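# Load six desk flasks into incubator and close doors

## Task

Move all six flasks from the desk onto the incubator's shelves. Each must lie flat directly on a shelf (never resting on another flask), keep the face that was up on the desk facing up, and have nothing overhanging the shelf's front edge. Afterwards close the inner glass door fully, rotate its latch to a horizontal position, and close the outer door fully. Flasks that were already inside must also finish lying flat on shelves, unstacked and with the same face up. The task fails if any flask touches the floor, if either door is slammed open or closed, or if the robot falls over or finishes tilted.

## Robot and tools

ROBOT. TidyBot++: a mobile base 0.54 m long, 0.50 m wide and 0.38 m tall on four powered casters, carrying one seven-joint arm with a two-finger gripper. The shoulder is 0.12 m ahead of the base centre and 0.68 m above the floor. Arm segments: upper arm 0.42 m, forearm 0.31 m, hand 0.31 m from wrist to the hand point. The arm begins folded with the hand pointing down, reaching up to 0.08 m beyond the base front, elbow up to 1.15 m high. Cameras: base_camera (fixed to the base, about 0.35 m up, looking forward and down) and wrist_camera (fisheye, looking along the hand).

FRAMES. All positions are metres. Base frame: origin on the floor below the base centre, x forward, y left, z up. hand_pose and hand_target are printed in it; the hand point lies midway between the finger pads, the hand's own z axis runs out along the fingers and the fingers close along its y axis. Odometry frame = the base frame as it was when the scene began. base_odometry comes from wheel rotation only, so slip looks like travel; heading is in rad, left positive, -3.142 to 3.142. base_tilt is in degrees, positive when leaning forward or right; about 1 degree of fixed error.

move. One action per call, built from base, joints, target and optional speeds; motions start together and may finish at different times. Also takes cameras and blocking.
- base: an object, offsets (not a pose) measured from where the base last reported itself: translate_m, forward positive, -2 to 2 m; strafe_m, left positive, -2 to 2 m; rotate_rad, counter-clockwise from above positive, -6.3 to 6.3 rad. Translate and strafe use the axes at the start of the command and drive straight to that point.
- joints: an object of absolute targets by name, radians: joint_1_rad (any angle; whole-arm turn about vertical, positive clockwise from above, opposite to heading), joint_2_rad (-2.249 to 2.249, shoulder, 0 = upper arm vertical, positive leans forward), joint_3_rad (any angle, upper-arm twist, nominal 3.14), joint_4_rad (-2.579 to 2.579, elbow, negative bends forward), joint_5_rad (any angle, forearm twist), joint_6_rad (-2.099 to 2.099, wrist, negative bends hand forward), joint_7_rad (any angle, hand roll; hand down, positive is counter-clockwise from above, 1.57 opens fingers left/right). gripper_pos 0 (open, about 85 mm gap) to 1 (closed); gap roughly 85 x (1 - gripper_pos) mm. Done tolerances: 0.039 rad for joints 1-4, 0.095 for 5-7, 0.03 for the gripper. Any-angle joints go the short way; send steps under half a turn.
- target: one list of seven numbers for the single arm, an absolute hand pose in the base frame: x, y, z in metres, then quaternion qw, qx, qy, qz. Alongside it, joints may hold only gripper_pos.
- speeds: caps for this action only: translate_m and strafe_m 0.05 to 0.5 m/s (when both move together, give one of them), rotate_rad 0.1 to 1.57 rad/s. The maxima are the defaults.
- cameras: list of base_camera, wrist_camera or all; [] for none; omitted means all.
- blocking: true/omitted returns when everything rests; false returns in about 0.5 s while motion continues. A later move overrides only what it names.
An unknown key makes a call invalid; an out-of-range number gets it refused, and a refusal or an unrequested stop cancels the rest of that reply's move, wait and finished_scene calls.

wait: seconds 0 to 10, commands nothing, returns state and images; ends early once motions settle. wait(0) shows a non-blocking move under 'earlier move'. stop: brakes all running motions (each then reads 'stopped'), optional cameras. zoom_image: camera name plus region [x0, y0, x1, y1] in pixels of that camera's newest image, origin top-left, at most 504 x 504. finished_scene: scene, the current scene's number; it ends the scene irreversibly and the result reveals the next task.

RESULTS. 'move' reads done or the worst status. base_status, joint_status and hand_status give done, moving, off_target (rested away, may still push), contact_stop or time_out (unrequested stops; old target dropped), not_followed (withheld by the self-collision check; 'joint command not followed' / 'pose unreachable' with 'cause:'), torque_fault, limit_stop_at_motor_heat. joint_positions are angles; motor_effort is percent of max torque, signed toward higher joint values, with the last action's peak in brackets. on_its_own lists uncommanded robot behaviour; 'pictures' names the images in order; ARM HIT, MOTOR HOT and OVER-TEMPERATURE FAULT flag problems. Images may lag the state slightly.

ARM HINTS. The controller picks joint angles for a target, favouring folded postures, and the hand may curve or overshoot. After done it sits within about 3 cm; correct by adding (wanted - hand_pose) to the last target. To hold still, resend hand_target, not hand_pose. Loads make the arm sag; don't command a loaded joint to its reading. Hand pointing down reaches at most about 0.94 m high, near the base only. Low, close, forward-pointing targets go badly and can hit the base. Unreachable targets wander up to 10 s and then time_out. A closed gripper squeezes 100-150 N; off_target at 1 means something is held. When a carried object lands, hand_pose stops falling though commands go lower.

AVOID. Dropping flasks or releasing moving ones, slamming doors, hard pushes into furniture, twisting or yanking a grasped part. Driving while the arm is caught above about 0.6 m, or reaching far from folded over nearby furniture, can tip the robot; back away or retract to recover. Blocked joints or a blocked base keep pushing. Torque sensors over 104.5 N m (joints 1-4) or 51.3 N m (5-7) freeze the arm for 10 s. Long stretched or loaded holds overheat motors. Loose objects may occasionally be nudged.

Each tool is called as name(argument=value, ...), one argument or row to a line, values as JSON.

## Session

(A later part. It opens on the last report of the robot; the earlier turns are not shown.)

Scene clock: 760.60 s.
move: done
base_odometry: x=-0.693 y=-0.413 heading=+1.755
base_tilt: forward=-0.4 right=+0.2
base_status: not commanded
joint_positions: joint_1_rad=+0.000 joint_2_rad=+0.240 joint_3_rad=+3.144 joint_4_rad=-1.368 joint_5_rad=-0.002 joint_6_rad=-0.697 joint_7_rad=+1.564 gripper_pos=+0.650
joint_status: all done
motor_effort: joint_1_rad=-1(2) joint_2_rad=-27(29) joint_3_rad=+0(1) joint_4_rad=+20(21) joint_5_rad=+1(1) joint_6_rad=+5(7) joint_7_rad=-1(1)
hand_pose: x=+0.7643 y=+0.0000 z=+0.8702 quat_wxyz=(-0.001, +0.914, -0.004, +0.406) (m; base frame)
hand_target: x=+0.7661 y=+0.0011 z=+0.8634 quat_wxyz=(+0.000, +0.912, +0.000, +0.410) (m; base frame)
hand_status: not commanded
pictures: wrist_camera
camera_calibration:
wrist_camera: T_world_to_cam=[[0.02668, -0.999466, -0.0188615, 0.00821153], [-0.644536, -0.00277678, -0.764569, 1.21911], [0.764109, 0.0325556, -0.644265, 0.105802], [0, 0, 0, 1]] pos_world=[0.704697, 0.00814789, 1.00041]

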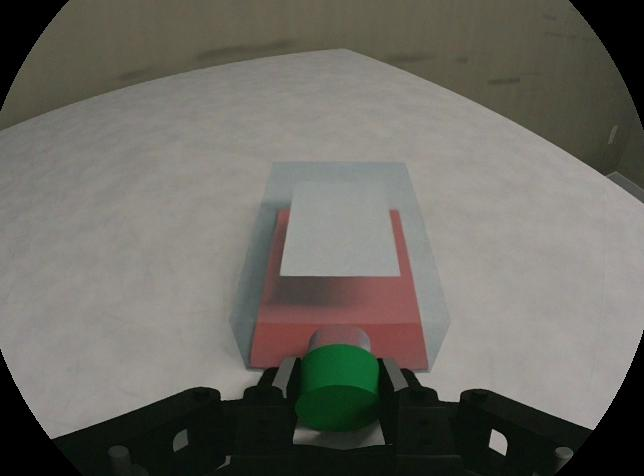

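move(
  joints={"gripper_pos":0.8},
  cameras=[],
)

move(
  joints={"joint_1_rad":0,"joint_2_rad":0.25,"joint_3_rad":3.142,"joint_4_rad":-1.15,"joint_5_rad":0,"joint_6_rad":-0.91,"joint_7_rad":1.571},
  cameras=[],
)

move(
  base={"translate_m":-0.5},
  speeds={"translate_m":0.3},
  cameras=["wrist_camera"],
)

move(
  base={"rotate_rad":-1.181},
  joints={"joint_1_rad":0,"joint_2_rad":0.02,"joint_3_rad":3.142,"joint_4_rad":-1.48,"joint_5_rad":0,"joint_6_rad":-0.82,"joint_7_rad":1.571},
  speeds={"rotate_rad":0.7},
)

Scene clock: 766.47 s.
move: off_target
base_odometry: x=-0.693 y=-0.413 heading=+1.755
base_tilt: forward=-0.4 right=+0.2
base_status: not commanded
joint_positions: joint_1_rad=+0.000 joint_2_rad=+0.240 joint_3_rad=+3.144 joint_4_rad=-1.368 joint_5_rad=-0.002 joint_6_rad=-0.697 joint_7_rad=+1.564 gripper_pos=+0.679
joint_status: gripper_pos off_target (ended at +0.679, target +0.800)
motor_effort: joint_1_rad=+0(2) joint_2_rad=-28(28) joint_3_rad=+0(1) joint_4_rad=+20(21) joint_5_rad=+0(1) joint_6_rad=+6(6) joint_7_rad=-1(1)
hand_pose: x=+0.7644 y=+0.0000 z=+0.8705 quat_wxyz=(-0.001, +0.914, -0.004, +0.406) (m; base frame)
hand_target: x=+0.7661 y=+0.0011 z=+0.8634 quat_wxyz=(+0.000, +0.912, +0.000, +0.410) (m; base frame)
hand_status: not commanded
pictures: none
No camera images: "cameras" was empty.

Scene clock: 767.80 s.
move: done
base_odometry: x=-0.693 y=-0.413 heading=+1.755
base_tilt: forward=-0.4 right=+0.2
base_status: not commanded
joint_positions: joint_1_rad=+0.000 joint_2_rad=+0.240 joint_3_rad=+3.144 joint_4_rad=-1.167 joint_5_rad=-0.002 joint_6_rad=-0.876 joint_7_rad=+1.564 gripper_pos=+0.679
joint_status: all done
motor_effort: joint_1_rad=-1(1) joint_2_rad=-29(32) joint_3_rad=+0(1) joint_4_rad=+22(24) joint_5_rad=+1(2) joint_6_rad=+7(8) joint_7_rad=-1(1)
hand_pose: x=+0.7649 y=+0.0001 z=+0.9387 quat_wxyz=(-0.001, +0.909, -0.004, +0.417) (m; base frame)
hand_target: x=+0.7629 y=+0.0011 z=+0.9332 quat_wxyz=(+0.000, +0.915, +0.000, +0.404) (m; base frame)
hand_status: not commanded
pictures: none
No camera images: "cameras" was empty.

Scene clock: 770.47 s.
move: done
base_odometry: x=-0.601 y=-0.904 heading=+1.756
base_tilt: forward=-0.4 right=+0.2
base_status: done
joint_positions: joint_1_rad=+0.000 joint_2_rad=+0.241 joint_3_rad=+3.144 joint_4_rad=-1.167 joint_5_rad=-0.002 joint_6_rad=-0.881 joint_7_rad=+1.564 gripper_pos=+0.679
joint_status: not commanded
motor_effort: joint_1_rad=-1(2) joint_2_rad=-29(34) joint_3_rad=+0(2) joint_4_rad=+22(22) joint_5_rad=+1(1) joint_6_rad=+7(8) joint_7_rad=-1(1)
hand_pose: x=+0.7641 y=+0.0001 z=+0.9369 quat_wxyz=(-0.001, +0.910, -0.004, +0.414) (m; base frame)
hand_target: x=+0.7629 y=+0.0011 z=+0.9332 quat_wxyz=(+0.000, +0.915, +0.000, +0.404) (m; base frame)
hand_status: not commanded
pictures: wrist_camera
camera_calibration:
wrist_camera: T_world_to_cam=[[0.0274143, -0.999455, -0.0183635, 0.00867002], [-0.631553, -0.00307756, -0.775327, 1.27009], [0.774848, 0.0328525, -0.631293, 0.128647], [0, 0, 0, 1]] pos_world=[0.702212, 0.00834773, 1.06611]

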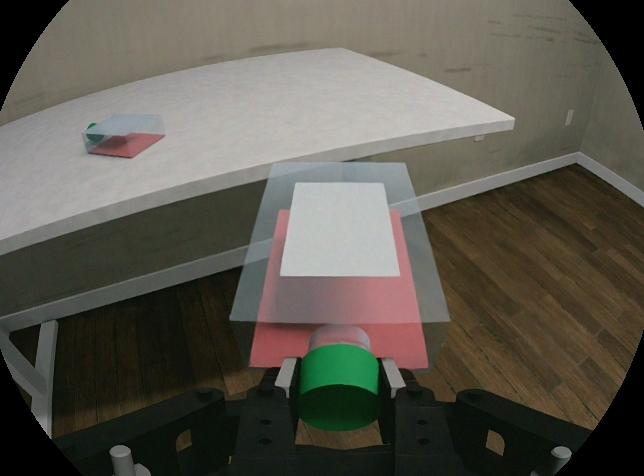

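Scene clock: 772.97 s.
move: done
base_odometry: x=-0.601 y=-0.904 heading=+0.575
base_tilt: forward=-0.4 right=+0.2
base_status: done
joint_positions: joint_1_rad=+0.000 joint_2_rad=+0.035 joint_3_rad=+3.144 joint_4_rad=-1.455 joint_5_rad=-0.002 joint_6_rad=-0.866 joint_7_rad=+1.564 gripper_pos=+0.679
joint_status: all done
motor_effort: joint_1_rad=-1(5) joint_2_rad=-22(31) joint_3_rad=+1(5) joint_4_rad=+21(23) joint_5_rad=+1(3) joint_6_rad=+7(8) joint_7_rad=-1(2)
hand_pose: x=+0.6673 y=+0.0004 z=+0.9075 quat_wxyz=(-0.002, +0.924, -0.004, +0.383) (m; base frame)
hand_target: x=+0.6689 y=+0.0011 z=+0.9127 quat_wxyz=(+0.000, +0.917, +0.000, +0.399) (m; base frame)
hand_status: not commanded
pictures: base_camera, wrist_camera
camera_calibration:
wrist_camera: T_world_to_cam=[[0.0262072, -0.999437, -0.0209578, 0.0141502], [-0.682719, -0.00258028, -0.730676, 1.17988], [0.730211, 0.0334572, -0.682403, 0.261176], [0, 0, 0, 1]] pos_world=[0.614445, 0.00844844, 1.04064]

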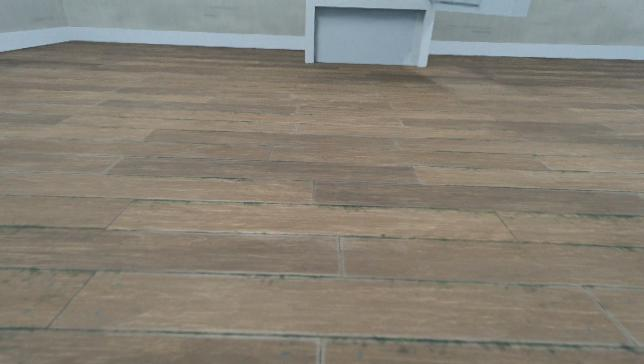

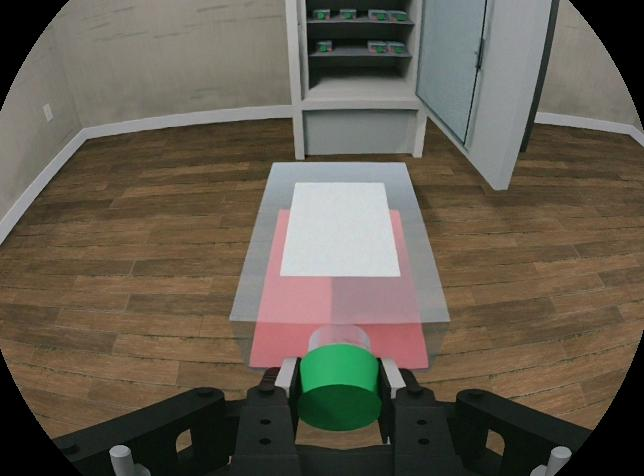

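move(
  base={"translate_m":1.3,"strafe_m":-0.08},
  speeds={"translate_m":0.4},
  cameras=["base_camera"],
)

Scene clock: 780.60 s.
move: done
base_odometry: x=+0.533 y=-0.264 heading=+0.574
base_tilt: forward=-0.4 right=+0.2
base_status: done
joint_positions: joint_1_rad=+0.000 joint_2_rad=+0.025 joint_3_rad=+3.144 joint_4_rad=-1.457 joint_5_rad=-0.002 joint_6_rad=-0.864 joint_7_rad=+1.564 gripper_pos=+0.679
joint_status: not commanded
motor_effort: joint_1_rad=+0(2) joint_2_rad=-22(25) joint_3_rad=+1(2) joint_4_rad=+21(22) joint_5_rad=+0(1) joint_6_rad=+6(7) joint_7_rad=-1(1)
hand_pose: x=+0.6651 y=+0.0004 z=+0.9121 quat_wxyz=(-0.002, +0.922, -0.004, +0.387) (m; base frame)
hand_target: x=+0.6689 y=+0.0011 z=+0.9127 quat_wxyz=(+0.000, +0.917, +0.000, +0.399) (m; base frame)
hand_status: not commanded
pictures: base_camera

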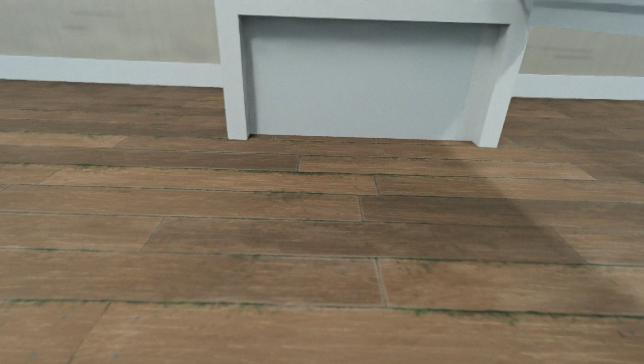

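move(
  base={"translate_m":0.2,"strafe_m":0.04,"rotate_rad":-0.015},
  speeds={"translate_m":0.3},
  joints={"joint_1_rad":0,"joint_2_rad":0.361,"joint_3_rad":3.142,"joint_4_rad":-2.2326,"joint_5_rad":0,"joint_6_rad":0.289,"joint_7_rad":1.571},
)

Scene clock: 788.27 s.
move: done
base_odometry: x=+0.680 y=-0.122 heading=+0.559
base_tilt: forward=-0.4 right=+0.2
base_status: done
joint_positions: joint_1_rad=+0.001 joint_2_rad=+0.330 joint_3_rad=+3.144 joint_4_rad=-2.209 joint_5_rad=-0.002 joint_6_rad=+0.238 joint_7_rad=+1.564 gripper_pos=+0.679
joint_status: all done
motor_effort: joint_1_rad=+0(3) joint_2_rad=-26(31) joint_3_rad=+0(3) joint_4_rad=+14(22) joint_5_rad=+1(2) joint_6_rad=+7(8) joint_7_rad=-1(1)
hand_pose: x=+0.6655 y=-0.0003 z=+0.6132 quat_wxyz=(-0.001, +0.913, -0.005, +0.408) (m; base frame)
hand_target: x=+0.6626 y=+0.0011 z=+0.5987 quat_wxyz=(+0.000, +0.914, +0.000, +0.406) (m; base frame)
hand_status: not commanded
pictures: base_camera, wrist_camera
camera_calibration:
wrist_camera: T_world_to_cam=[[0.0254713, -0.999514, -0.0179503, 0.00596642], [-0.641395, -0.00256681, -0.767207, 0.958457], [0.766788, 0.031055, -0.641149, 0.0121147], [0, 0, 0, 1]] pos_world=[0.605308, 0.00804748, 0.743209]

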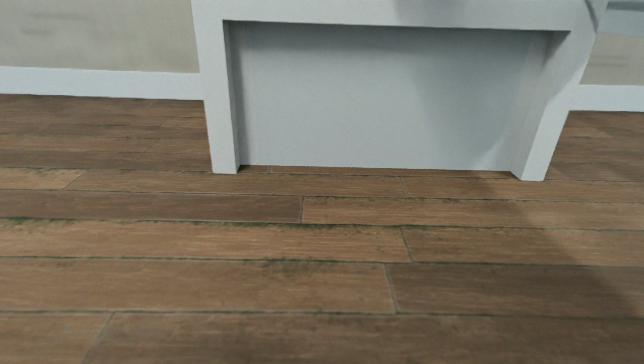

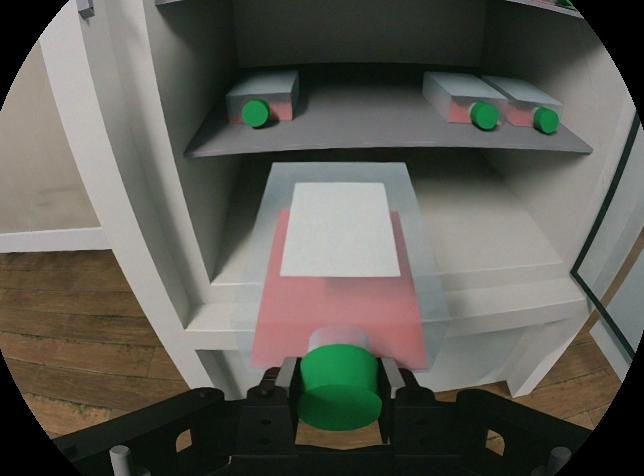

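move(
  joints={"joint_1_rad":0,"joint_2_rad":0.385,"joint_3_rad":3.142,"joint_4_rad":-2.245,"joint_5_rad":0,"joint_6_rad":0.315,"joint_7_rad":1.571},
  base={"translate_m":0.3},
  speeds={"translate_m":0.12},
)

Scene clock: 794.37 s.
move: done
base_odometry: x=+0.934 y=+0.037 heading=+0.559
base_tilt: forward=-0.4 right=+0.2
base_status: done
joint_positions: joint_1_rad=+0.001 joint_2_rad=+0.362 joint_3_rad=+3.144 joint_4_rad=-2.229 joint_5_rad=-0.002 joint_6_rad=+0.271 joint_7_rad=+1.564 gripper_pos=+0.679
joint_status: all done
motor_effort: joint_1_rad=+0(2) joint_2_rad=-26(28) joint_3_rad=+0(2) joint_4_rad=+13(15) joint_5_rad=+1(1) joint_6_rad=+7(8) joint_7_rad=-1(2)
hand_pose: x=+0.6605 y=-0.0003 z=+0.5955 quat_wxyz=(+0.000, +0.917, -0.005, +0.399) (m; base frame)
hand_target: x=+0.6599 y=+0.0011 z=+0.5868 quat_wxyz=(+0.000, +0.916, +0.000, +0.402) (m; base frame)
hand_status: not commanded
pictures: base_camera, wrist_camera
camera_calibration:
wrist_camera: T_world_to_cam=[[0.025055, -0.999518, -0.0183566, 0.00627631], [-0.655613, -0.00256669, -0.755093, 0.943945], [0.754682, 0.0309536, -0.655361, 0.0209555], [0, 0, 0, 1]] pos_world=[0.60289, 0.00804744, 0.726615]

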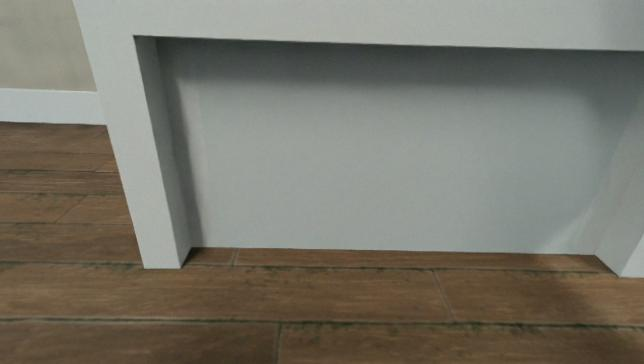

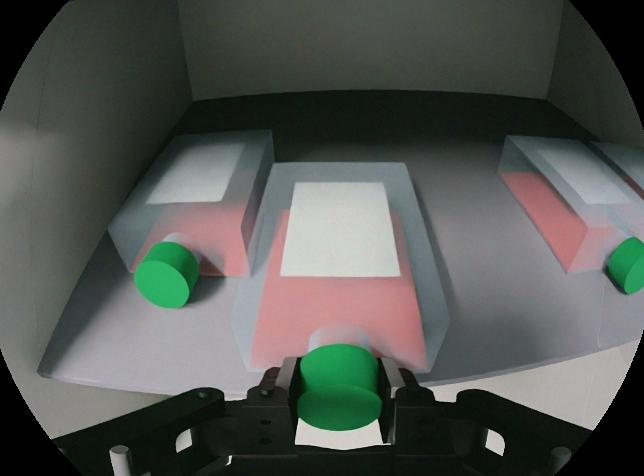

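move(
  base={"strafe_m":-0.025},
  speeds={"strafe_m":0.1},
  cameras=[],
)

move(
  base={"translate_m":0.085},
  speeds={"translate_m":0.08},
)

Scene clock: 802.07 s.
move: done
base_odometry: x=+0.948 y=+0.016 heading=+0.559
base_tilt: forward=-0.4 right=+0.2
base_status: done
joint_positions: joint_1_rad=+0.003 joint_2_rad=+0.362 joint_3_rad=+3.144 joint_4_rad=-2.229 joint_5_rad=-0.002 joint_6_rad=+0.271 joint_7_rad=+1.564 gripper_pos=+0.679
joint_status: not commanded
motor_effort: joint_1_rad=+0(3) joint_2_rad=-26(27) joint_3_rad=+0(2) joint_4_rad=+14(14) joint_5_rad=+0(1) joint_6_rad=+7(7) joint_7_rad=-1(1)
hand_pose: x=+0.6605 y=-0.0017 z=+0.5955 quat_wxyz=(+0.000, +0.917, -0.006, +0.399) (m; base frame)
hand_target: x=+0.6599 y=+0.0011 z=+0.5868 quat_wxyz=(+0.000, +0.916, +0.000, +0.402) (m; base frame)
hand_status: not commanded
pictures: none
No camera images: "cameras" was empty.

Scene clock: 803.63 s.
move: done
base_odometry: x=+1.020 y=+0.061 heading=+0.559
base_tilt: forward=-0.4 right=+0.2
base_status: done
joint_positions: joint_1_rad=+0.003 joint_2_rad=+0.344 joint_3_rad=+3.144 joint_4_rad=-2.267 joint_5_rad=-0.002 joint_6_rad=+0.275 joint_7_rad=+1.564 gripper_pos=+0.679
joint_status: not commanded
motor_effort: joint_1_rad=-1(2) joint_2_rad=-19(28) joint_3_rad=+0(2) joint_4_rad=+18(24) joint_5_rad=+0(1) joint_6_rad=+6(8) joint_7_rad=-1(2)
hand_pose: x=+0.6444 y=-0.0017 z=+0.5908 quat_wxyz=(+0.000, +0.920, -0.006, +0.392) (m; base frame)
hand_target: x=+0.6599 y=+0.0011 z=+0.5868 quat_wxyz=(+0.000, +0.916, +0.000, +0.402) (m; base frame)
hand_status: not commanded
pictures: base_camera, wrist_camera
camera_calibration:
wrist_camera: T_world_to_cam=[[0.022198, -0.999577, -0.0187806, 0.00734829], [-0.668099, -0.000856665, -0.744072, 0.931271], [0.743741, 0.0290642, -0.667836, 0.0445465], [0, 0, 0, 1]] pos_world=[0.588887, 0.00684826, 0.72282]

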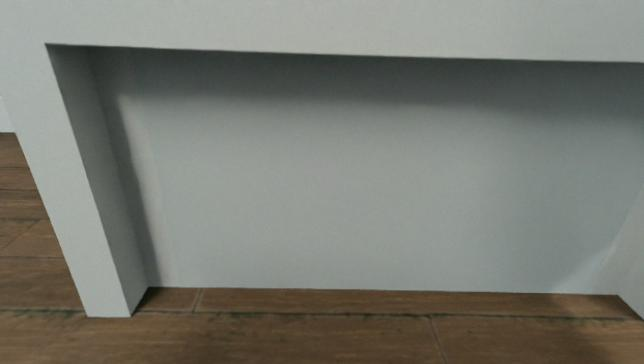

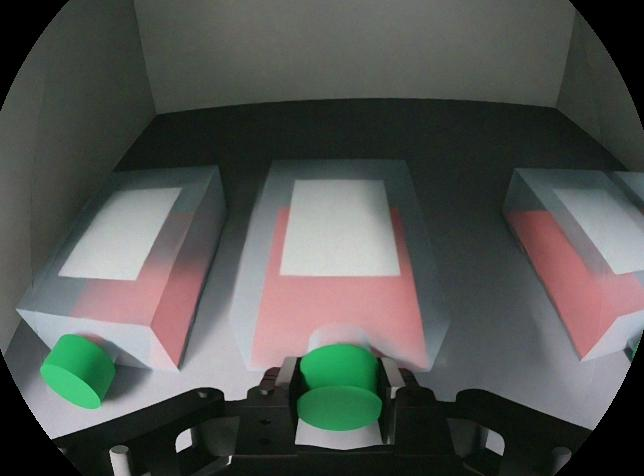

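move(
  base={"translate_m":-0.025},
  cameras=[],
)

move(
  joints={"joint_1_rad":0.0,"joint_2_rad":0.418,"joint_3_rad":3.142,"joint_4_rad":-2.27,"joint_5_rad":0,"joint_6_rad":0.372,"joint_7_rad":1.571},
  cameras=[],
)

move(
  joints={"joint_1_rad":0.0,"joint_2_rad":0.434,"joint_3_rad":3.142,"joint_4_rad":-2.283,"joint_5_rad":0,"joint_6_rad":0.39,"joint_7_rad":1.571},
  cameras=["wrist_camera"],
)

Scene clock: 808.50 s.
move: done
base_odometry: x=+0.998 y=+0.048 heading=+0.559
base_tilt: forward=-0.4 right=+0.2
base_status: done
joint_positions: joint_1_rad=+0.003 joint_2_rad=+0.365 joint_3_rad=+3.144 joint_4_rad=-2.242 joint_5_rad=-0.002 joint_6_rad=+0.279 joint_7_rad=+1.564 gripper_pos=+0.679
joint_status: not commanded
motor_effort: joint_1_rad=+0(1) joint_2_rad=-24(27) joint_3_rad=+0(1) joint_4_rad=+12(18) joint_5_rad=+0(1) joint_6_rad=+5(6) joint_7_rad=-1(1)
hand_pose: x=+0.6555 y=-0.0017 z=+0.5905 quat_wxyz=(+0.000, +0.918, -0.006, +0.396) (m; base frame)
hand_target: x=+0.6599 y=+0.0011 z=+0.5868 quat_wxyz=(+0.000, +0.916, +0.000, +0.402) (m; base frame)
hand_status: not commanded
pictures: none
No camera images: "cameras" was empty.

Scene clock: 809.17 s.
move: done
base_odometry: x=+0.998 y=+0.048 heading=+0.559
base_tilt: forward=-0.4 right=+0.2
base_status: not commanded
joint_positions: joint_1_rad=+0.003 joint_2_rad=+0.385 joint_3_rad=+3.144 joint_4_rad=-2.252 joint_5_rad=-0.002 joint_6_rad=+0.335 joint_7_rad=+1.564 gripper_pos=+0.679
joint_status: all done
motor_effort: joint_1_rad=-1(2) joint_2_rad=-25(26) joint_3_rad=+0(1) joint_4_rad=+12(13) joint_5_rad=+1(1) joint_6_rad=+7(7) joint_7_rad=-1(2)
hand_pose: x=+0.6606 y=-0.0018 z=+0.5886 quat_wxyz=(+0.000, +0.913, -0.006, +0.407) (m; base frame)
hand_target: x=+0.6564 y=+0.0011 z=+0.5727 quat_wxyz=(+0.000, +0.916, +0.000, +0.401) (m; base frame)
hand_status: not commanded
pictures: none
No camera images: "cameras" was empty.

Scene clock: 809.73 s.
move: off_target
base_odometry: x=+0.998 y=+0.048 heading=+0.559
base_tilt: forward=-0.4 right=+0.2
base_status: not commanded
joint_positions: joint_1_rad=+0.003 joint_2_rad=+0.390 joint_3_rad=+3.144 joint_4_rad=-2.258 joint_5_rad=-0.002 joint_6_rad=+0.356 joint_7_rad=+1.564 gripper_pos=+0.679
joint_status: joint_2_rad off_target (ended at +0.390, target +0.434); the others done
motor_effort: joint_1_rad=-1(1) joint_2_rad=-24(25) joint_3_rad=+0(1) joint_4_rad=+12(13) joint_5_rad=+0(1) joint_6_rad=+5(7) joint_7_rad=-1(1)
hand_pose: x=+0.6615 y=-0.0018 z=+0.5884 quat_wxyz=(+0.000, +0.911, -0.006, +0.412) (m; base frame)
hand_target: x=+0.6519 y=+0.0011 z=+0.5635 quat_wxyz=(+0.000, +0.918, +0.000, +0.396) (m; base frame)
hand_status: not commanded
pictures: wrist_camera
camera_calibration:
wrist_camera: T_world_to_cam=[[0.0229603, -0.999586, -0.0173656, 0.00552861], [-0.634758, -0.00115619, -0.77271, 0.935664], [0.77237, 0.0287646, -0.634522, -0.00833449], [0, 0, 0, 1]] pos_world=[0.600231, 0.00684785, 0.717805]

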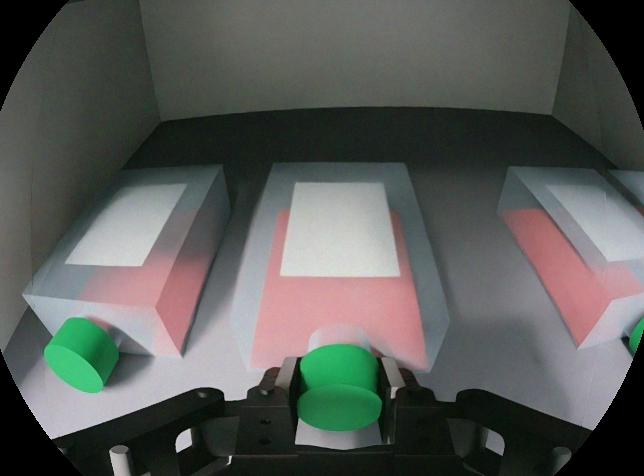

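move(
  joints={"gripper_pos":0.5},
  cameras=[],
)

move(
  joints={"gripper_pos":0.3},
  cameras=[],
)

move(
  base={"translate_m":-0.25},
  speeds={"translate_m":0.15},
)

Scene clock: 812.30 s.
move: done
base_odometry: x=+0.998 y=+0.048 heading=+0.559
base_tilt: forward=-0.4 right=+0.2
base_status: not commanded
joint_positions: joint_1_rad=+0.003 joint_2_rad=+0.392 joint_3_rad=+3.144 joint_4_rad=-2.258 joint_5_rad=-0.002 joint_6_rad=+0.356 joint_7_rad=+1.564 gripper_pos=+0.500
joint_status: all done
motor_effort: joint_1_rad=+0(1) joint_2_rad=-24(25) joint_3_rad=+1(1) joint_4_rad=+11(12) joint_5_rad=+0(1) joint_6_rad=+6(6) joint_7_rad=-1(1)
hand_pose: x=+0.6613 y=-0.0018 z=+0.5872 quat_wxyz=(+0.000, +0.912, -0.006, +0.411) (m; base frame)
hand_target: x=+0.6519 y=+0.0011 z=+0.5635 quat_wxyz=(+0.000, +0.918, +0.000, +0.396) (m; base frame)
hand_status: not commanded
pictures: none
No camera images: "cameras" was empty.

Scene clock: 812.93 s.
move: done
base_odometry: x=+0.998 y=+0.048 heading=+0.559
base_tilt: forward=-0.4 right=+0.2
base_status: not commanded
joint_positions: joint_1_rad=+0.003 joint_2_rad=+0.396 joint_3_rad=+3.144 joint_4_rad=-2.258 joint_5_rad=-0.002 joint_6_rad=+0.356 joint_7_rad=+1.564 gripper_pos=+0.300
joint_status: all done
motor_effort: joint_1_rad=+0(1) joint_2_rad=-25(25) joint_3_rad=+0(1) joint_4_rad=+11(12) joint_5_rad=+0(1) joint_6_rad=+5(6) joint_7_rad=-1(1)
hand_pose: x=+0.6610 y=-0.0018 z=+0.5852 quat_wxyz=(+0.000, +0.912, -0.006, +0.409) (m; base frame)
hand_target: x=+0.6519 y=+0.0011 z=+0.5635 quat_wxyz=(+0.000, +0.918, +0.000, +0.396) (m; base frame)
hand_status: not commanded
pictures: none
No camera images: "cameras" was empty.

Scene clock: 815.23 s.
move: done
base_odometry: x=+0.787 y=-0.085 heading=+0.559
base_tilt: forward=-0.4 right=+0.2
base_status: done
joint_positions: joint_1_rad=+0.003 joint_2_rad=+0.404 joint_3_rad=+3.144 joint_4_rad=-2.265 joint_5_rad=-0.002 joint_6_rad=+0.361 joint_7_rad=+1.564 gripper_pos=+0.300
joint_status: not commanded
motor_effort: joint_1_rad=-1(1) joint_2_rad=-26(27) joint_3_rad=+0(1) joint_4_rad=+11(13) joint_5_rad=+0(1) joint_6_rad=+6(7) joint_7_rad=-1(1)
hand_pose: x=+0.6579 y=-0.0018 z=+0.5795 quat_wxyz=(+0.000, +0.914, -0.006, +0.405) (m; base frame)
hand_target: x=+0.6519 y=+0.0011 z=+0.5635 quat_wxyz=(+0.000, +0.918, +0.000, +0.396) (m; base frame)
hand_status: not commanded
pictures: base_camera, wrist_camera
camera_calibration:
wrist_camera: T_world_to_cam=[[0.0227617, -0.999583, -0.0177832, 0.00583998], [-0.64666, -0.00115489, -0.762778, 0.9286], [0.762439, 0.0288618, -0.646416, 0.00215076], [0, 0, 0, 1]] pos_world=[0.598715, 0.0068479, 0.709809]

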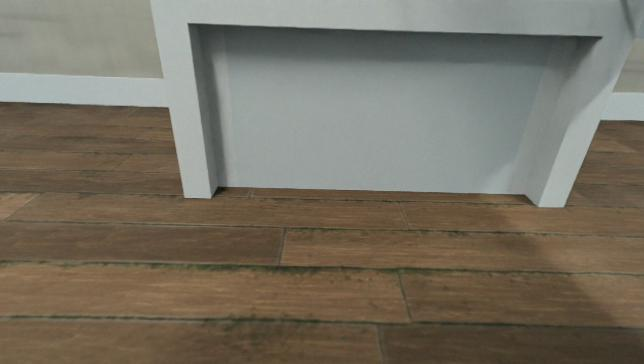

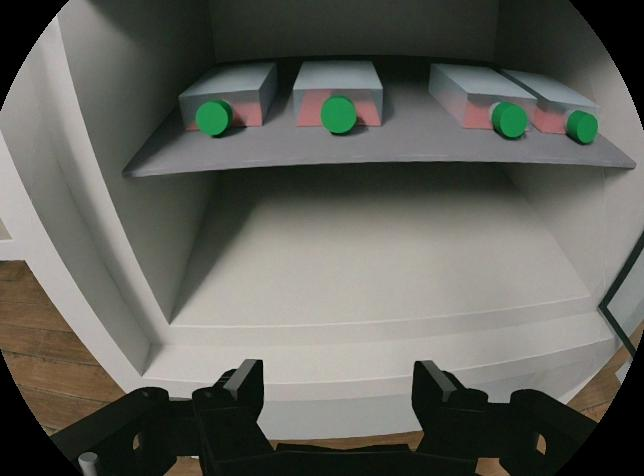

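move(
  base={"translate_m":-1.54,"strafe_m":0.34},
  cameras=[],
)

move(
  base={"rotate_rad":1.571},
  joints={"joint_1_rad":0,"joint_2_rad":0.261,"joint_3_rad":3.142,"joint_4_rad":-1.074,"joint_5_rad":0,"joint_6_rad":-0.97,"joint_7_rad":1.571},
  speeds={"rotate_rad":0.9},
)

Scene clock: 841.40 s.
move: done
base_odometry: x=-0.699 y=-0.614 heading=+0.559
base_tilt: forward=-0.4 right=+0.2
base_status: done
joint_positions: joint_1_rad=+0.003 joint_2_rad=+0.407 joint_3_rad=+3.144 joint_4_rad=-2.267 joint_5_rad=-0.002 joint_6_rad=+0.361 joint_7_rad=+1.564 gripper_pos=+0.300
joint_status: not commanded
motor_effort: joint_1_rad=-1(2) joint_2_rad=-26(27) joint_3_rad=+0(1) joint_4_rad=+12(13) joint_5_rad=+0(1) joint_6_rad=+6(7) joint_7_rad=-1(1)
hand_pose: x=+0.6570 y=-0.0018 z=+0.5775 quat_wxyz=(+0.000, +0.915, -0.006, +0.403) (m; base frame)
hand_target: x=+0.6519 y=+0.0011 z=+0.5635 quat_wxyz=(+0.000, +0.918, +0.000, +0.396) (m; base frame)
hand_status: not commanded
pictures: none
No camera images: "cameras" was empty.

Scene clock: 844.27 s.
move: done
base_odometry: x=-0.699 y=-0.614 heading=+2.130
base_tilt: forward=-0.4 right=+0.2
base_status: done
joint_positions: joint_1_rad=-0.004 joint_2_rad=+0.269 joint_3_rad=+3.141 joint_4_rad=-1.089 joint_5_rad=-0.002 joint_6_rad=-0.931 joint_7_rad=+1.564 gripper_pos=+0.300
joint_status: all done
motor_effort: joint_1_rad=-1(5) joint_2_rad=-29(34) joint_3_rad=+0(4) joint_4_rad=+20(21) joint_5_rad=+1(2) joint_6_rad=+7(8) joint_7_rad=-1(2)
hand_pose: x=+0.7722 y=+0.0050 z=+0.9489 quat_wxyz=(-0.003, +0.911, -0.001, +0.413) (m; base frame)
hand_target: x=+0.7643 y=+0.0011 z=+0.9532 quat_wxyz=(+0.000, +0.914, +0.000, +0.406) (m; base frame)
hand_status: not commanded
pictures: base_camera, wrist_camera
camera_calibration:
wrist_camera: T_world_to_cam=[[0.0352304, -0.999195, -0.0191979, 0.00830337], [-0.632348, -0.00741216, -0.774649, 1.28452], [0.773883, 0.0394309, -0.6321, 0.131157], [0, 0, 0, 1]] pos_world=[0.710469, 0.0126461, 1.07811]

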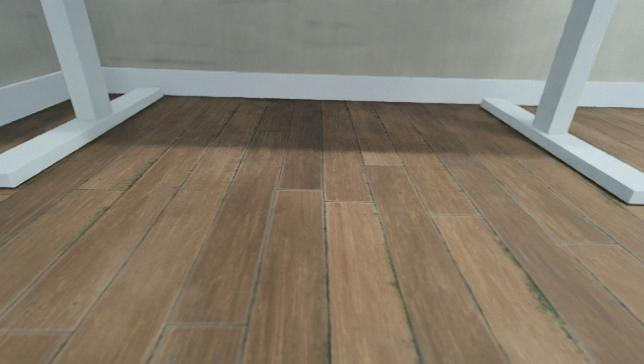

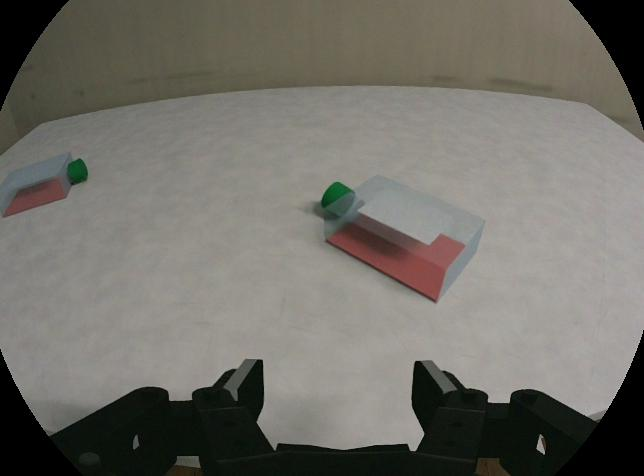

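move(
  joints={"joint_1_rad":0,"joint_2_rad":0.132,"joint_3_rad":3.142,"joint_4_rad":-0.957,"joint_5_rad":0,"joint_6_rad":-2.04,"joint_7_rad":-0.669,"gripper_pos":0.2},
  cameras=["wrist_camera"],
)

move(
  base={"translate_m":0.468,"strafe_m":0.08},
  speeds={"translate_m":0.2},
)

Scene clock: 855.73 s.
move: done
base_odometry: x=-0.699 y=-0.614 heading=+2.130
base_tilt: forward=-0.4 right=+0.2
base_status: not commanded
joint_positions: joint_1_rad=-0.004 joint_2_rad=+0.141 joint_3_rad=+3.141 joint_4_rad=-0.975 joint_5_rad=-0.002 joint_6_rad=-1.999 joint_7_rad=-0.616 gripper_pos=+0.200
joint_status: all done
motor_effort: joint_1_rad=-1(2) joint_2_rad=-20(32) joint_3_rad=+1(2) joint_4_rad=+15(21) joint_5_rad=+0(2) joint_6_rad=+1(6) joint_7_rad=-1(2)
hand_pose: x=+0.4690 y=+0.0036 z=+0.9253 quat_wxyz=(-0.012, +0.462, -0.887, +0.005) (m; base frame)
hand_target: x=+0.4569 y=+0.0012 z=+0.9333 quat_wxyz=(-0.006, +0.436, -0.900, +0.003) (m; base frame)
hand_status: not commanded
pictures: wrist_camera
camera_calibration:
wrist_camera: T_world_to_cam=[[-0.825243, 0.562094, -0.0549883, 0.44817], [0.563656, 0.825824, -0.0175077, -0.189947], [0.0355696, -0.0454426, -0.998333, 1.03641], [0, 0, 0, 1]] pos_world=[0.440049, -0.0479538, 1.056]

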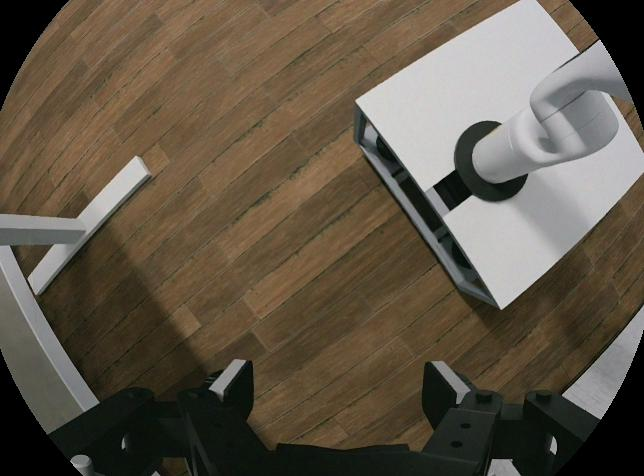

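Scene clock: 858.80 s.
move: done
base_odometry: x=-1.016 y=-0.260 heading=+2.131
base_tilt: forward=-0.4 right=+0.2
base_status: done
joint_positions: joint_1_rad=-0.004 joint_2_rad=+0.131 joint_3_rad=+3.141 joint_4_rad=-0.974 joint_5_rad=-0.002 joint_6_rad=-2.005 joint_7_rad=-0.616 gripper_pos=+0.200
joint_status: not commanded
motor_effort: joint_1_rad=+0(2) joint_2_rad=-19(24) joint_3_rad=+1(1) joint_4_rad=+15(16) joint_5_rad=+1(1) joint_6_rad=+0(1) joint_7_rad=-1(1)
hand_pose: x=+0.4646 y=+0.0036 z=+0.9291 quat_wxyz=(-0.014, +0.462, -0.887, +0.007) (m; base frame)
hand_target: x=+0.4569 y=+0.0012 z=+0.9333 quat_wxyz=(-0.006, +0.436, -0.900, +0.003) (m; base frame)
hand_status: not commanded
pictures: base_camera, wrist_camera
camera_calibration:
wrist_camera: T_world_to_cam=[[-0.824808, 0.562321, -0.059046, 0.448371], [0.563962, 0.825669, -0.0147227, -0.190155], [0.0404736, -0.0454431, -0.998147, 1.03797], [0, 0, 0, 1]] pos_world=[0.43505, -0.0479552, 1.05972]

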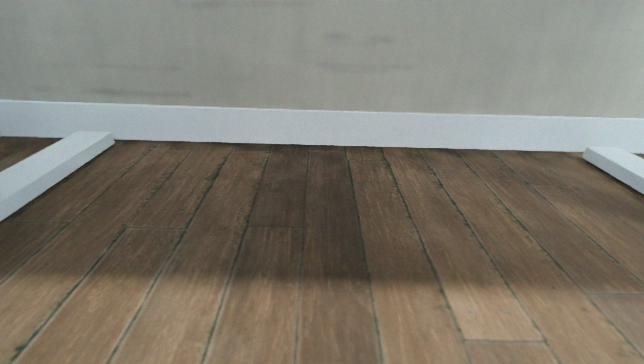

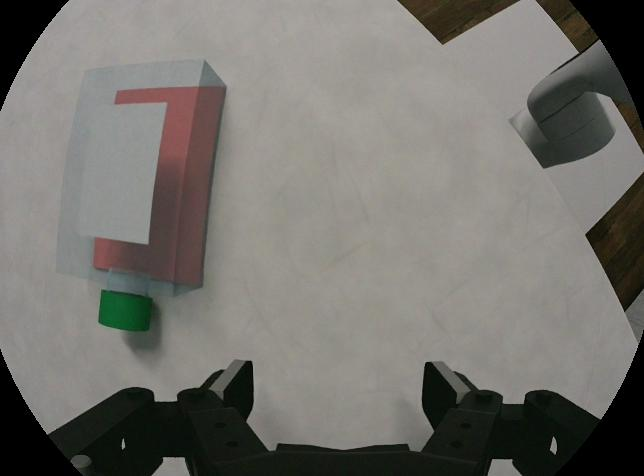

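move(
  joints={"joint_1_rad":0,"joint_2_rad":0.4225,"joint_3_rad":3.142,"joint_4_rad":-0.655,"joint_5_rad":0,"joint_6_rad":-2.08,"joint_7_rad":-0.74,"gripper_pos":0.2},
  cameras=["wrist_camera"],
)

move(
  base={"strafe_m":-0.08},
  speeds={"strafe_m":0.1},
  cameras=["wrist_camera"],
)

Scene clock: 872.23 s.
move: done
base_odometry: x=-1.016 y=-0.260 heading=+2.131
base_tilt: forward=-0.4 right=+0.2
base_status: not commanded
joint_positions: joint_1_rad=-0.004 joint_2_rad=+0.404 joint_3_rad=+3.141 joint_4_rad=-0.674 joint_5_rad=-0.002 joint_6_rad=-2.039 joint_7_rad=-0.685 gripper_pos=+0.200
joint_status: all done
motor_effort: joint_1_rad=-2(2) joint_2_rad=-28(31) joint_3_rad=+0(2) joint_4_rad=+15(17) joint_5_rad=+0(2) joint_6_rad=+0(1) joint_7_rad=-1(1)
hand_pose: x=+0.5691 y=+0.0040 z=+0.9060 quat_wxyz=(-0.011, +0.431, -0.902, +0.004) (m; base frame)
hand_target: x=+0.5635 y=+0.0012 z=+0.9032 quat_wxyz=(+0.007, +0.403, -0.915, -0.003) (m; base frame)
hand_status: not commanded
pictures: wrist_camera
camera_calibration:
wrist_camera: T_world_to_cam=[[-0.784397, 0.618111, -0.0515719, 0.502911], [0.619555, 0.784753, -0.017699, -0.278484], [0.0295313, -0.0458346, -0.998512, 1.01719], [0, 0, 0, 1]] pos_world=[0.53698, -0.0456912, 1.03668]

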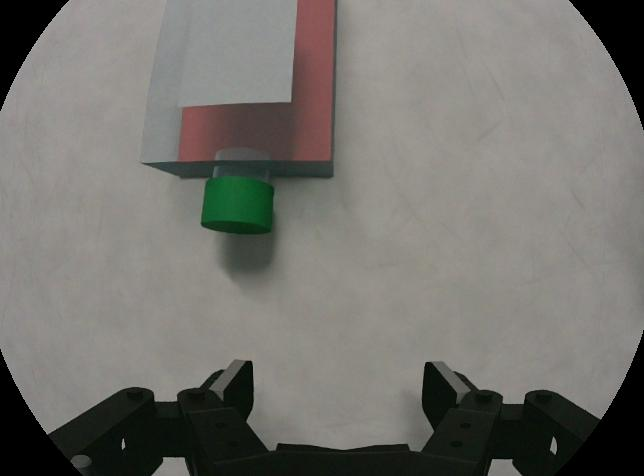

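Scene clock: 873.60 s.
move: done
base_odometry: x=-0.948 y=-0.217 heading=+2.131
base_tilt: forward=-0.4 right=+0.2
base_status: done
joint_positions: joint_1_rad=-0.002 joint_2_rad=+0.404 joint_3_rad=+3.141 joint_4_rad=-0.673 joint_5_rad=-0.002 joint_6_rad=-2.040 joint_7_rad=-0.686 gripper_pos=+0.200
joint_status: not commanded
motor_effort: joint_1_rad=-1(4) joint_2_rad=-28(30) joint_3_rad=+0(2) joint_4_rad=+15(15) joint_5_rad=+0(2) joint_6_rad=-1(1) joint_7_rad=-1(1)
hand_pose: x=+0.5688 y=+0.0030 z=+0.9062 quat_wxyz=(-0.011, +0.430, -0.903, +0.004) (m; base frame)
hand_target: x=+0.5635 y=+0.0012 z=+0.9032 quat_wxyz=(+0.007, +0.403, -0.915, -0.003) (m; base frame)
hand_status: not commanded
pictures: wrist_camera
camera_calibration:
wrist_camera: T_world_to_cam=[[-0.782696, 0.620298, -0.0511664, 0.502013], [0.621731, 0.783026, -0.0179178, -0.278595], [0.0289502, -0.0458359, -0.998529, 1.01768], [0, 0, 0, 1]] pos_world=[0.536672, -0.0466045, 1.03688]

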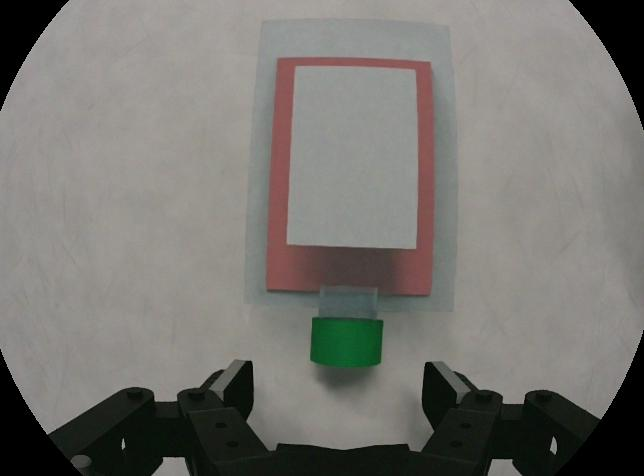

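move(
  joints={"joint_1_rad":0,"joint_2_rad":0.355,"joint_3_rad":3.142,"joint_4_rad":-0.873,"joint_5_rad":0,"joint_6_rad":-1.92,"joint_7_rad":-0.74},
  cameras=["wrist_camera"],
)

Scene clock: 882.13 s.
move: done
base_odometry: x=-0.948 y=-0.217 heading=+2.131
base_tilt: forward=-0.4 right=+0.2
base_status: not commanded
joint_positions: joint_1_rad=-0.002 joint_2_rad=+0.369 joint_3_rad=+3.141 joint_4_rad=-0.848 joint_5_rad=-0.002 joint_6_rad=-1.960 joint_7_rad=-0.686 gripper_pos=+0.200
joint_status: all done
motor_effort: joint_1_rad=-1(2) joint_2_rad=-28(29) joint_3_rad=+0(1) joint_4_rad=+15(16) joint_5_rad=+0(1) joint_6_rad=+0(2) joint_7_rad=-1(2)
hand_pose: x=+0.5546 y=+0.0030 z=+0.8722 quat_wxyz=(+0.016, +0.429, -0.903, -0.008) (m; base frame)
hand_target: x=+0.5593 y=+0.0012 z=+0.8707 quat_wxyz=(+0.003, +0.403, -0.915, -0.001) (m; base frame)
hand_status: not commanded
pictures: wrist_camera
camera_calibration:
wrist_camera: T_world_to_cam=[[-0.784162, 0.620534, -0.0052319, 0.449896], [0.619841, 0.782827, -0.0545688, -0.237301], [-0.0297661, -0.0460338, -0.998496, 1.01672], [0, 0, 0, 1]] pos_world=[0.530145, -0.046606, 1.0046]

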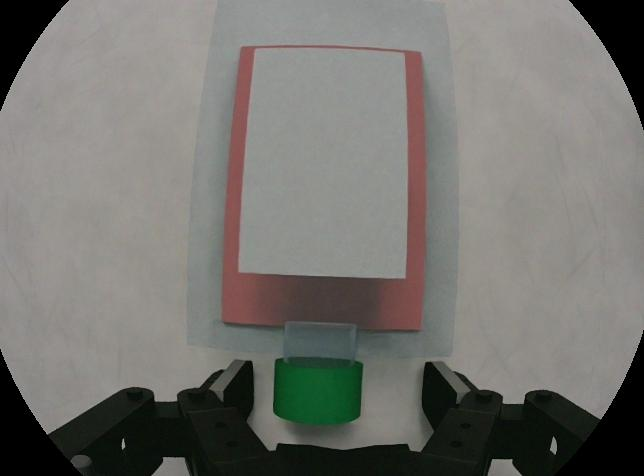

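move(
  base={"translate_m":0.007,"strafe_m":-0.006},
  joints={"joint_1_rad":0,"joint_2_rad":0.35,"joint_3_rad":3.142,"joint_4_rad":-0.915,"joint_5_rad":0,"joint_6_rad":-1.88,"joint_7_rad":-0.76},
  cameras=["wrist_camera"],
)

move(
  joints={"gripper_pos":0.6},
  cameras=["wrist_camera"],
)

Scene clock: 886.13 s.
move: done
base_odometry: x=-0.946 y=-0.208 heading=+2.131
base_tilt: forward=-0.4 right=+0.2
base_status: done
joint_positions: joint_1_rad=-0.001 joint_2_rad=+0.355 joint_3_rad=+3.141 joint_4_rad=-0.885 joint_5_rad=-0.002 joint_6_rad=-1.919 joint_7_rad=-0.707 gripper_pos=+0.200
joint_status: all done
motor_effort: joint_1_rad=+0(3) joint_2_rad=-28(29) joint_3_rad=+1(2) joint_4_rad=+15(16) joint_5_rad=+1(1) joint_6_rad=+0(1) joint_7_rad=-1(2)
hand_pose: x=+0.5573 y=+0.0023 z=+0.8669 quat_wxyz=(+0.008, +0.419, -0.908, -0.004) (m; base frame)
hand_target: x=+0.5620 y=+0.0012 z=+0.8604 quat_wxyz=(+0.002, +0.394, -0.919, -0.001) (m; base frame)
hand_status: not commanded
pictures: wrist_camera
camera_calibration:
wrist_camera: T_world_to_cam=[[-0.769836, 0.637955, -0.0191198, 0.456318], [0.638099, 0.768684, -0.044218, -0.257884], [-0.0135121, -0.0462409, -0.998839, 1.00273], [0, 0, 0, 1]] pos_world=[0.529395, -0.0465123, 0.998884]

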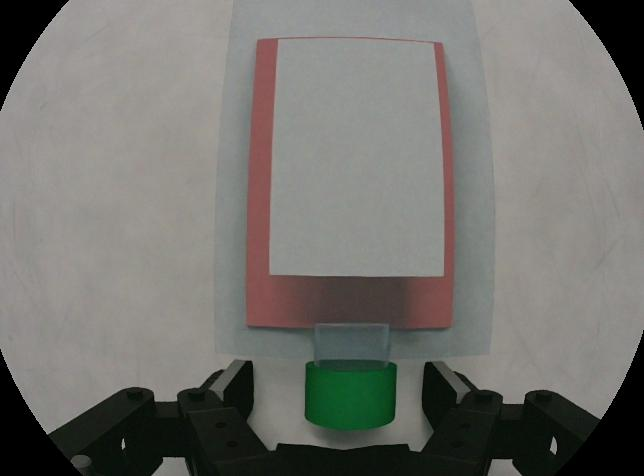

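Scene clock: 886.90 s.
move: done
base_odometry: x=-0.946 y=-0.208 heading=+2.131
base_tilt: forward=-0.4 right=+0.2
base_status: not commanded
joint_positions: joint_1_rad=-0.001 joint_2_rad=+0.340 joint_3_rad=+3.141 joint_4_rad=-0.885 joint_5_rad=-0.002 joint_6_rad=-1.919 joint_7_rad=-0.707 gripper_pos=+0.600
joint_status: all done
motor_effort: joint_1_rad=-1(1) joint_2_rad=-23(27) joint_3_rad=+1(1) joint_4_rad=+13(15) joint_5_rad=+1(2) joint_6_rad=+1(1) joint_7_rad=-1(1)
hand_pose: x=+0.5544 y=+0.0023 z=+0.8737 quat_wxyz=(+0.001, +0.419, -0.908, -0.001) (m; base frame)
hand_target: x=+0.5620 y=+0.0012 z=+0.8604 quat_wxyz=(+0.002, +0.394, -0.919, -0.001) (m; base frame)
hand_status: not commanded
pictures: wrist_camera
camera_calibration:
wrist_camera: T_world_to_cam=[[-0.769443, 0.637963, -0.0309897, 0.464397], [0.638713, 0.768677, -0.0343717, -0.264704], [0.00189318, -0.0462406, -0.998929, 1.00094], [0, 0, 0, 1]] pos_world=[0.524502, -0.0465123, 1.00516]

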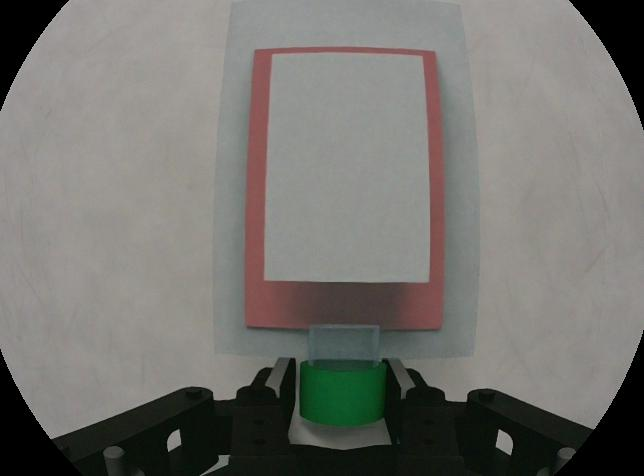

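move(
  joints={"joint_1_rad":0,"joint_2_rad":0.365,"joint_3_rad":3.142,"joint_4_rad":-0.83,"joint_5_rad":0,"joint_6_rad":-1.945,"joint_7_rad":-0.76},
  cameras=[],
)

move(
  joints={"gripper_pos":0.8},
  cameras=["wrist_camera"],
)

Scene clock: 890.63 s.
move: done
base_odometry: x=-0.946 y=-0.208 heading=+2.131
base_tilt: forward=-0.4 right=+0.2
base_status: not commanded
joint_positions: joint_1_rad=-0.001 joint_2_rad=+0.347 joint_3_rad=+3.141 joint_4_rad=-0.844 joint_5_rad=-0.002 joint_6_rad=-1.922 joint_7_rad=-0.707 gripper_pos=+0.600
joint_status: all done
motor_effort: joint_1_rad=+0(1) joint_2_rad=-27(29) joint_3_rad=+0(2) joint_4_rad=+15(17) joint_5_rad=+1(2) joint_6_rad=+0(2) joint_7_rad=-1(1)
hand_pose: x=+0.5630 y=+0.0023 z=+0.8827 quat_wxyz=(-0.013, +0.419, -0.908, +0.005) (m; base frame)
hand_target: x=+0.5621 y=+0.0012 z=+0.8789 quat_wxyz=(-0.001, +0.394, -0.919, +0.000) (m; base frame)
hand_status: not commanded
pictures: none
No camera images: "cameras" was empty.

Scene clock: 891.27 s.
move: off_target
base_odometry: x=-0.946 y=-0.208 heading=+2.131
base_tilt: forward=-0.4 right=+0.2
base_status: not commanded
joint_positions: joint_1_rad=-0.001 joint_2_rad=+0.347 joint_3_rad=+3.141 joint_4_rad=-0.841 joint_5_rad=-0.002 joint_6_rad=-1.922 joint_7_rad=-0.707 gripper_pos=+0.691
joint_status: gripper_pos off_target (ended at +0.691, target +0.800)
motor_effort: joint_1_rad=-1(1) joint_2_rad=-27(28) joint_3_rad=+0(1) joint_4_rad=+16(16) joint_5_rad=+0(1) joint_6_rad=+0(1) joint_7_rad=-1(1)
hand_pose: x=+0.5635 y=+0.0023 z=+0.8835 quat_wxyz=(-0.014, +0.419, -0.908, +0.006) (m; base frame)
hand_target: x=+0.5621 y=+0.0012 z=+0.8789 quat_wxyz=(-0.001, +0.394, -0.919, +0.000) (m; base frame)
hand_status: not commanded
pictures: wrist_camera
camera_calibration:
wrist_camera: T_world_to_cam=[[-0.767958, 0.637985, -0.0567083, 0.493668], [0.639526, 0.768659, -0.0129871, -0.289589], [0.0353038, -0.04624, -0.998306, 0.991459], [0, 0, 0, 1]] pos_world=[0.529314, -0.0465125, 1.01401]

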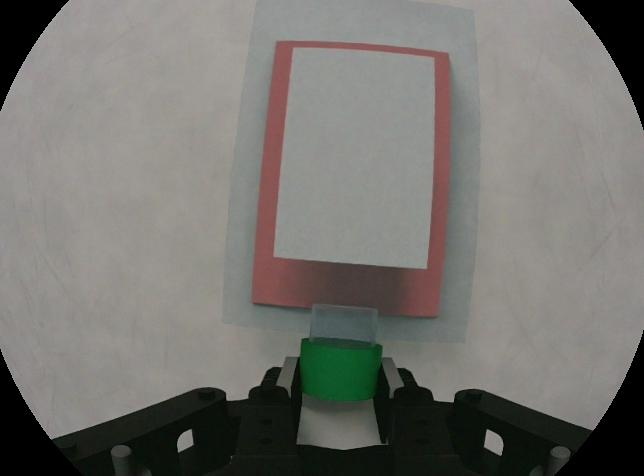

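move(
  joints={"joint_1_rad":0,"joint_2_rad":0.40,"joint_3_rad":3.142,"joint_4_rad":-0.70,"joint_5_rad":0,"joint_6_rad":-2.045,"joint_7_rad":-0.76},
  cameras=["wrist_camera"],
)

Scene clock: 894.20 s.
move: done
base_odometry: x=-0.946 y=-0.208 heading=+2.131
base_tilt: forward=-0.4 right=+0.2
base_status: not commanded
joint_positions: joint_1_rad=-0.001 joint_2_rad=+0.367 joint_3_rad=+3.141 joint_4_rad=-0.719 joint_5_rad=-0.002 joint_6_rad=-2.002 joint_7_rad=-0.707 gripper_pos=+0.691
joint_status: all done
motor_effort: joint_1_rad=-1(2) joint_2_rad=-28(29) joint_3_rad=+0(2) joint_4_rad=+15(17) joint_5_rad=+1(2) joint_6_rad=+0(1) joint_7_rad=-1(2)
hand_pose: x=+0.5648 y=+0.0023 z=+0.9103 quat_wxyz=(-0.025, +0.419, -0.907, +0.011) (m; base frame)
hand_target: x=+0.5620 y=+0.0012 z=+0.9007 quat_wxyz=(+0.002, +0.394, -0.919, -0.001) (m; base frame)
hand_status: not commanded
pictures: wrist_camera
camera_calibration:
wrist_camera: T_world_to_cam=[[-0.766532, 0.6379, -0.0742477, 0.511383], [0.639572, 0.76873, 0.00162381, -0.303307], [0.0581122, -0.046242, -0.997239, 1.00423], [0, 0, 0, 1]] pos_world=[0.52762, -0.046612, 1.03992]

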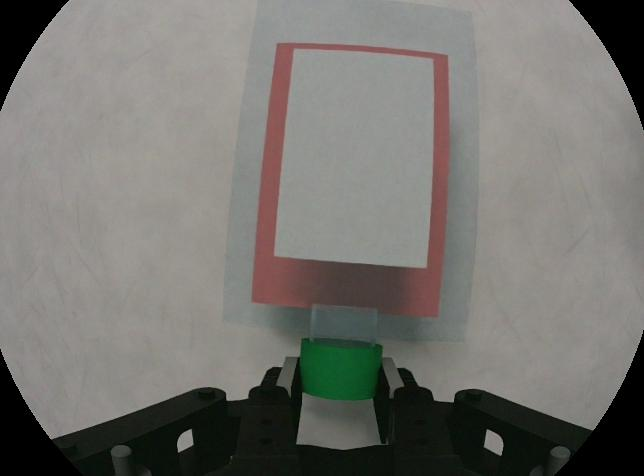

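move(
  joints={"joint_7_rad":0.4},
  cameras=[],
)

move(
  joints={"joint_7_rad":1.57},
  cameras=["wrist_camera"],
)

Scene clock: 898.33 s.
move: done
base_odometry: x=-0.946 y=-0.208 heading=+2.131
base_tilt: forward=-0.4 right=+0.2
base_status: not commanded
joint_positions: joint_1_rad=-0.001 joint_2_rad=+0.368 joint_3_rad=+3.141 joint_4_rad=-0.719 joint_5_rad=-0.002 joint_6_rad=-2.005 joint_7_rad=+0.348 gripper_pos=+0.691
joint_status: all done
motor_effort: joint_1_rad=-1(2) joint_2_rad=-28(28) joint_3_rad=+0(1) joint_4_rad=+16(16) joint_5_rad=+1(1) joint_6_rad=+0(1) joint_7_rad=-1(1)
hand_pose: x=+0.5640 y=+0.0023 z=+0.9100 quat_wxyz=(-0.015, +0.819, -0.573, +0.020) (m; base frame)
hand_target: x=+0.5620 y=+0.0012 z=+0.9007 quat_wxyz=(+0.001, +0.833, -0.553, -0.001) (m; base frame)
hand_status: not commanded
pictures: none
No camera images: "cameras" was empty.

Scene clock: 900.13 s.
move: done
base_odometry: x=-0.946 y=-0.208 heading=+2.131
base_tilt: forward=-0.4 right=+0.2
base_status: not commanded
joint_positions: joint_1_rad=-0.001 joint_2_rad=+0.368 joint_3_rad=+3.141 joint_4_rad=-0.719 joint_5_rad=-0.002 joint_6_rad=-2.006 joint_7_rad=+1.517 gripper_pos=+0.691
joint_status: all done
motor_effort: joint_1_rad=-1(1) joint_2_rad=-28(29) joint_3_rad=+0(1) joint_4_rad=+15(16) joint_5_rad=+0(1) joint_6_rad=+1(1) joint_7_rad=-1(1)
hand_pose: x=+0.5637 y=+0.0023 z=+0.9100 quat_wxyz=(-0.001, +0.999, -0.026, +0.025) (m; base frame)
hand_target: x=+0.5620 y=+0.0012 z=+0.9007 quat_wxyz=(+0.000, +1.000, -0.001, -0.002) (m; base frame)
hand_status: not commanded
pictures: wrist_camera
camera_calibration:
wrist_camera: T_world_to_cam=[[-0.0373186, -0.998602, -0.0374449, 0.0696898], [-0.995736, 0.0403225, -0.0829658, 0.697818], [0.0843597, 0.0341891, -0.995849, 0.987743], [0, 0, 0, 1]] pos_world=[0.614118, 0.00768446, 1.04415]

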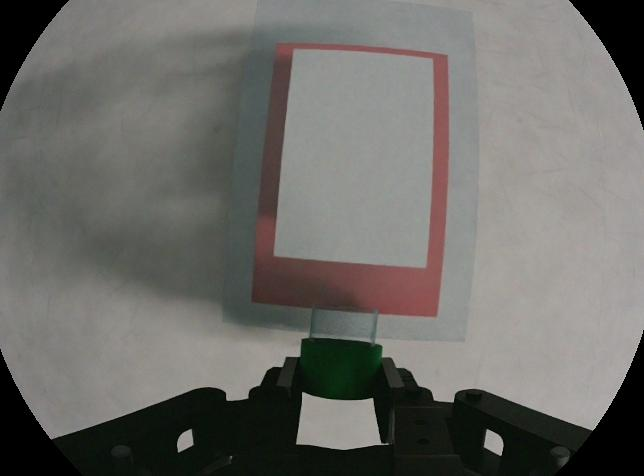

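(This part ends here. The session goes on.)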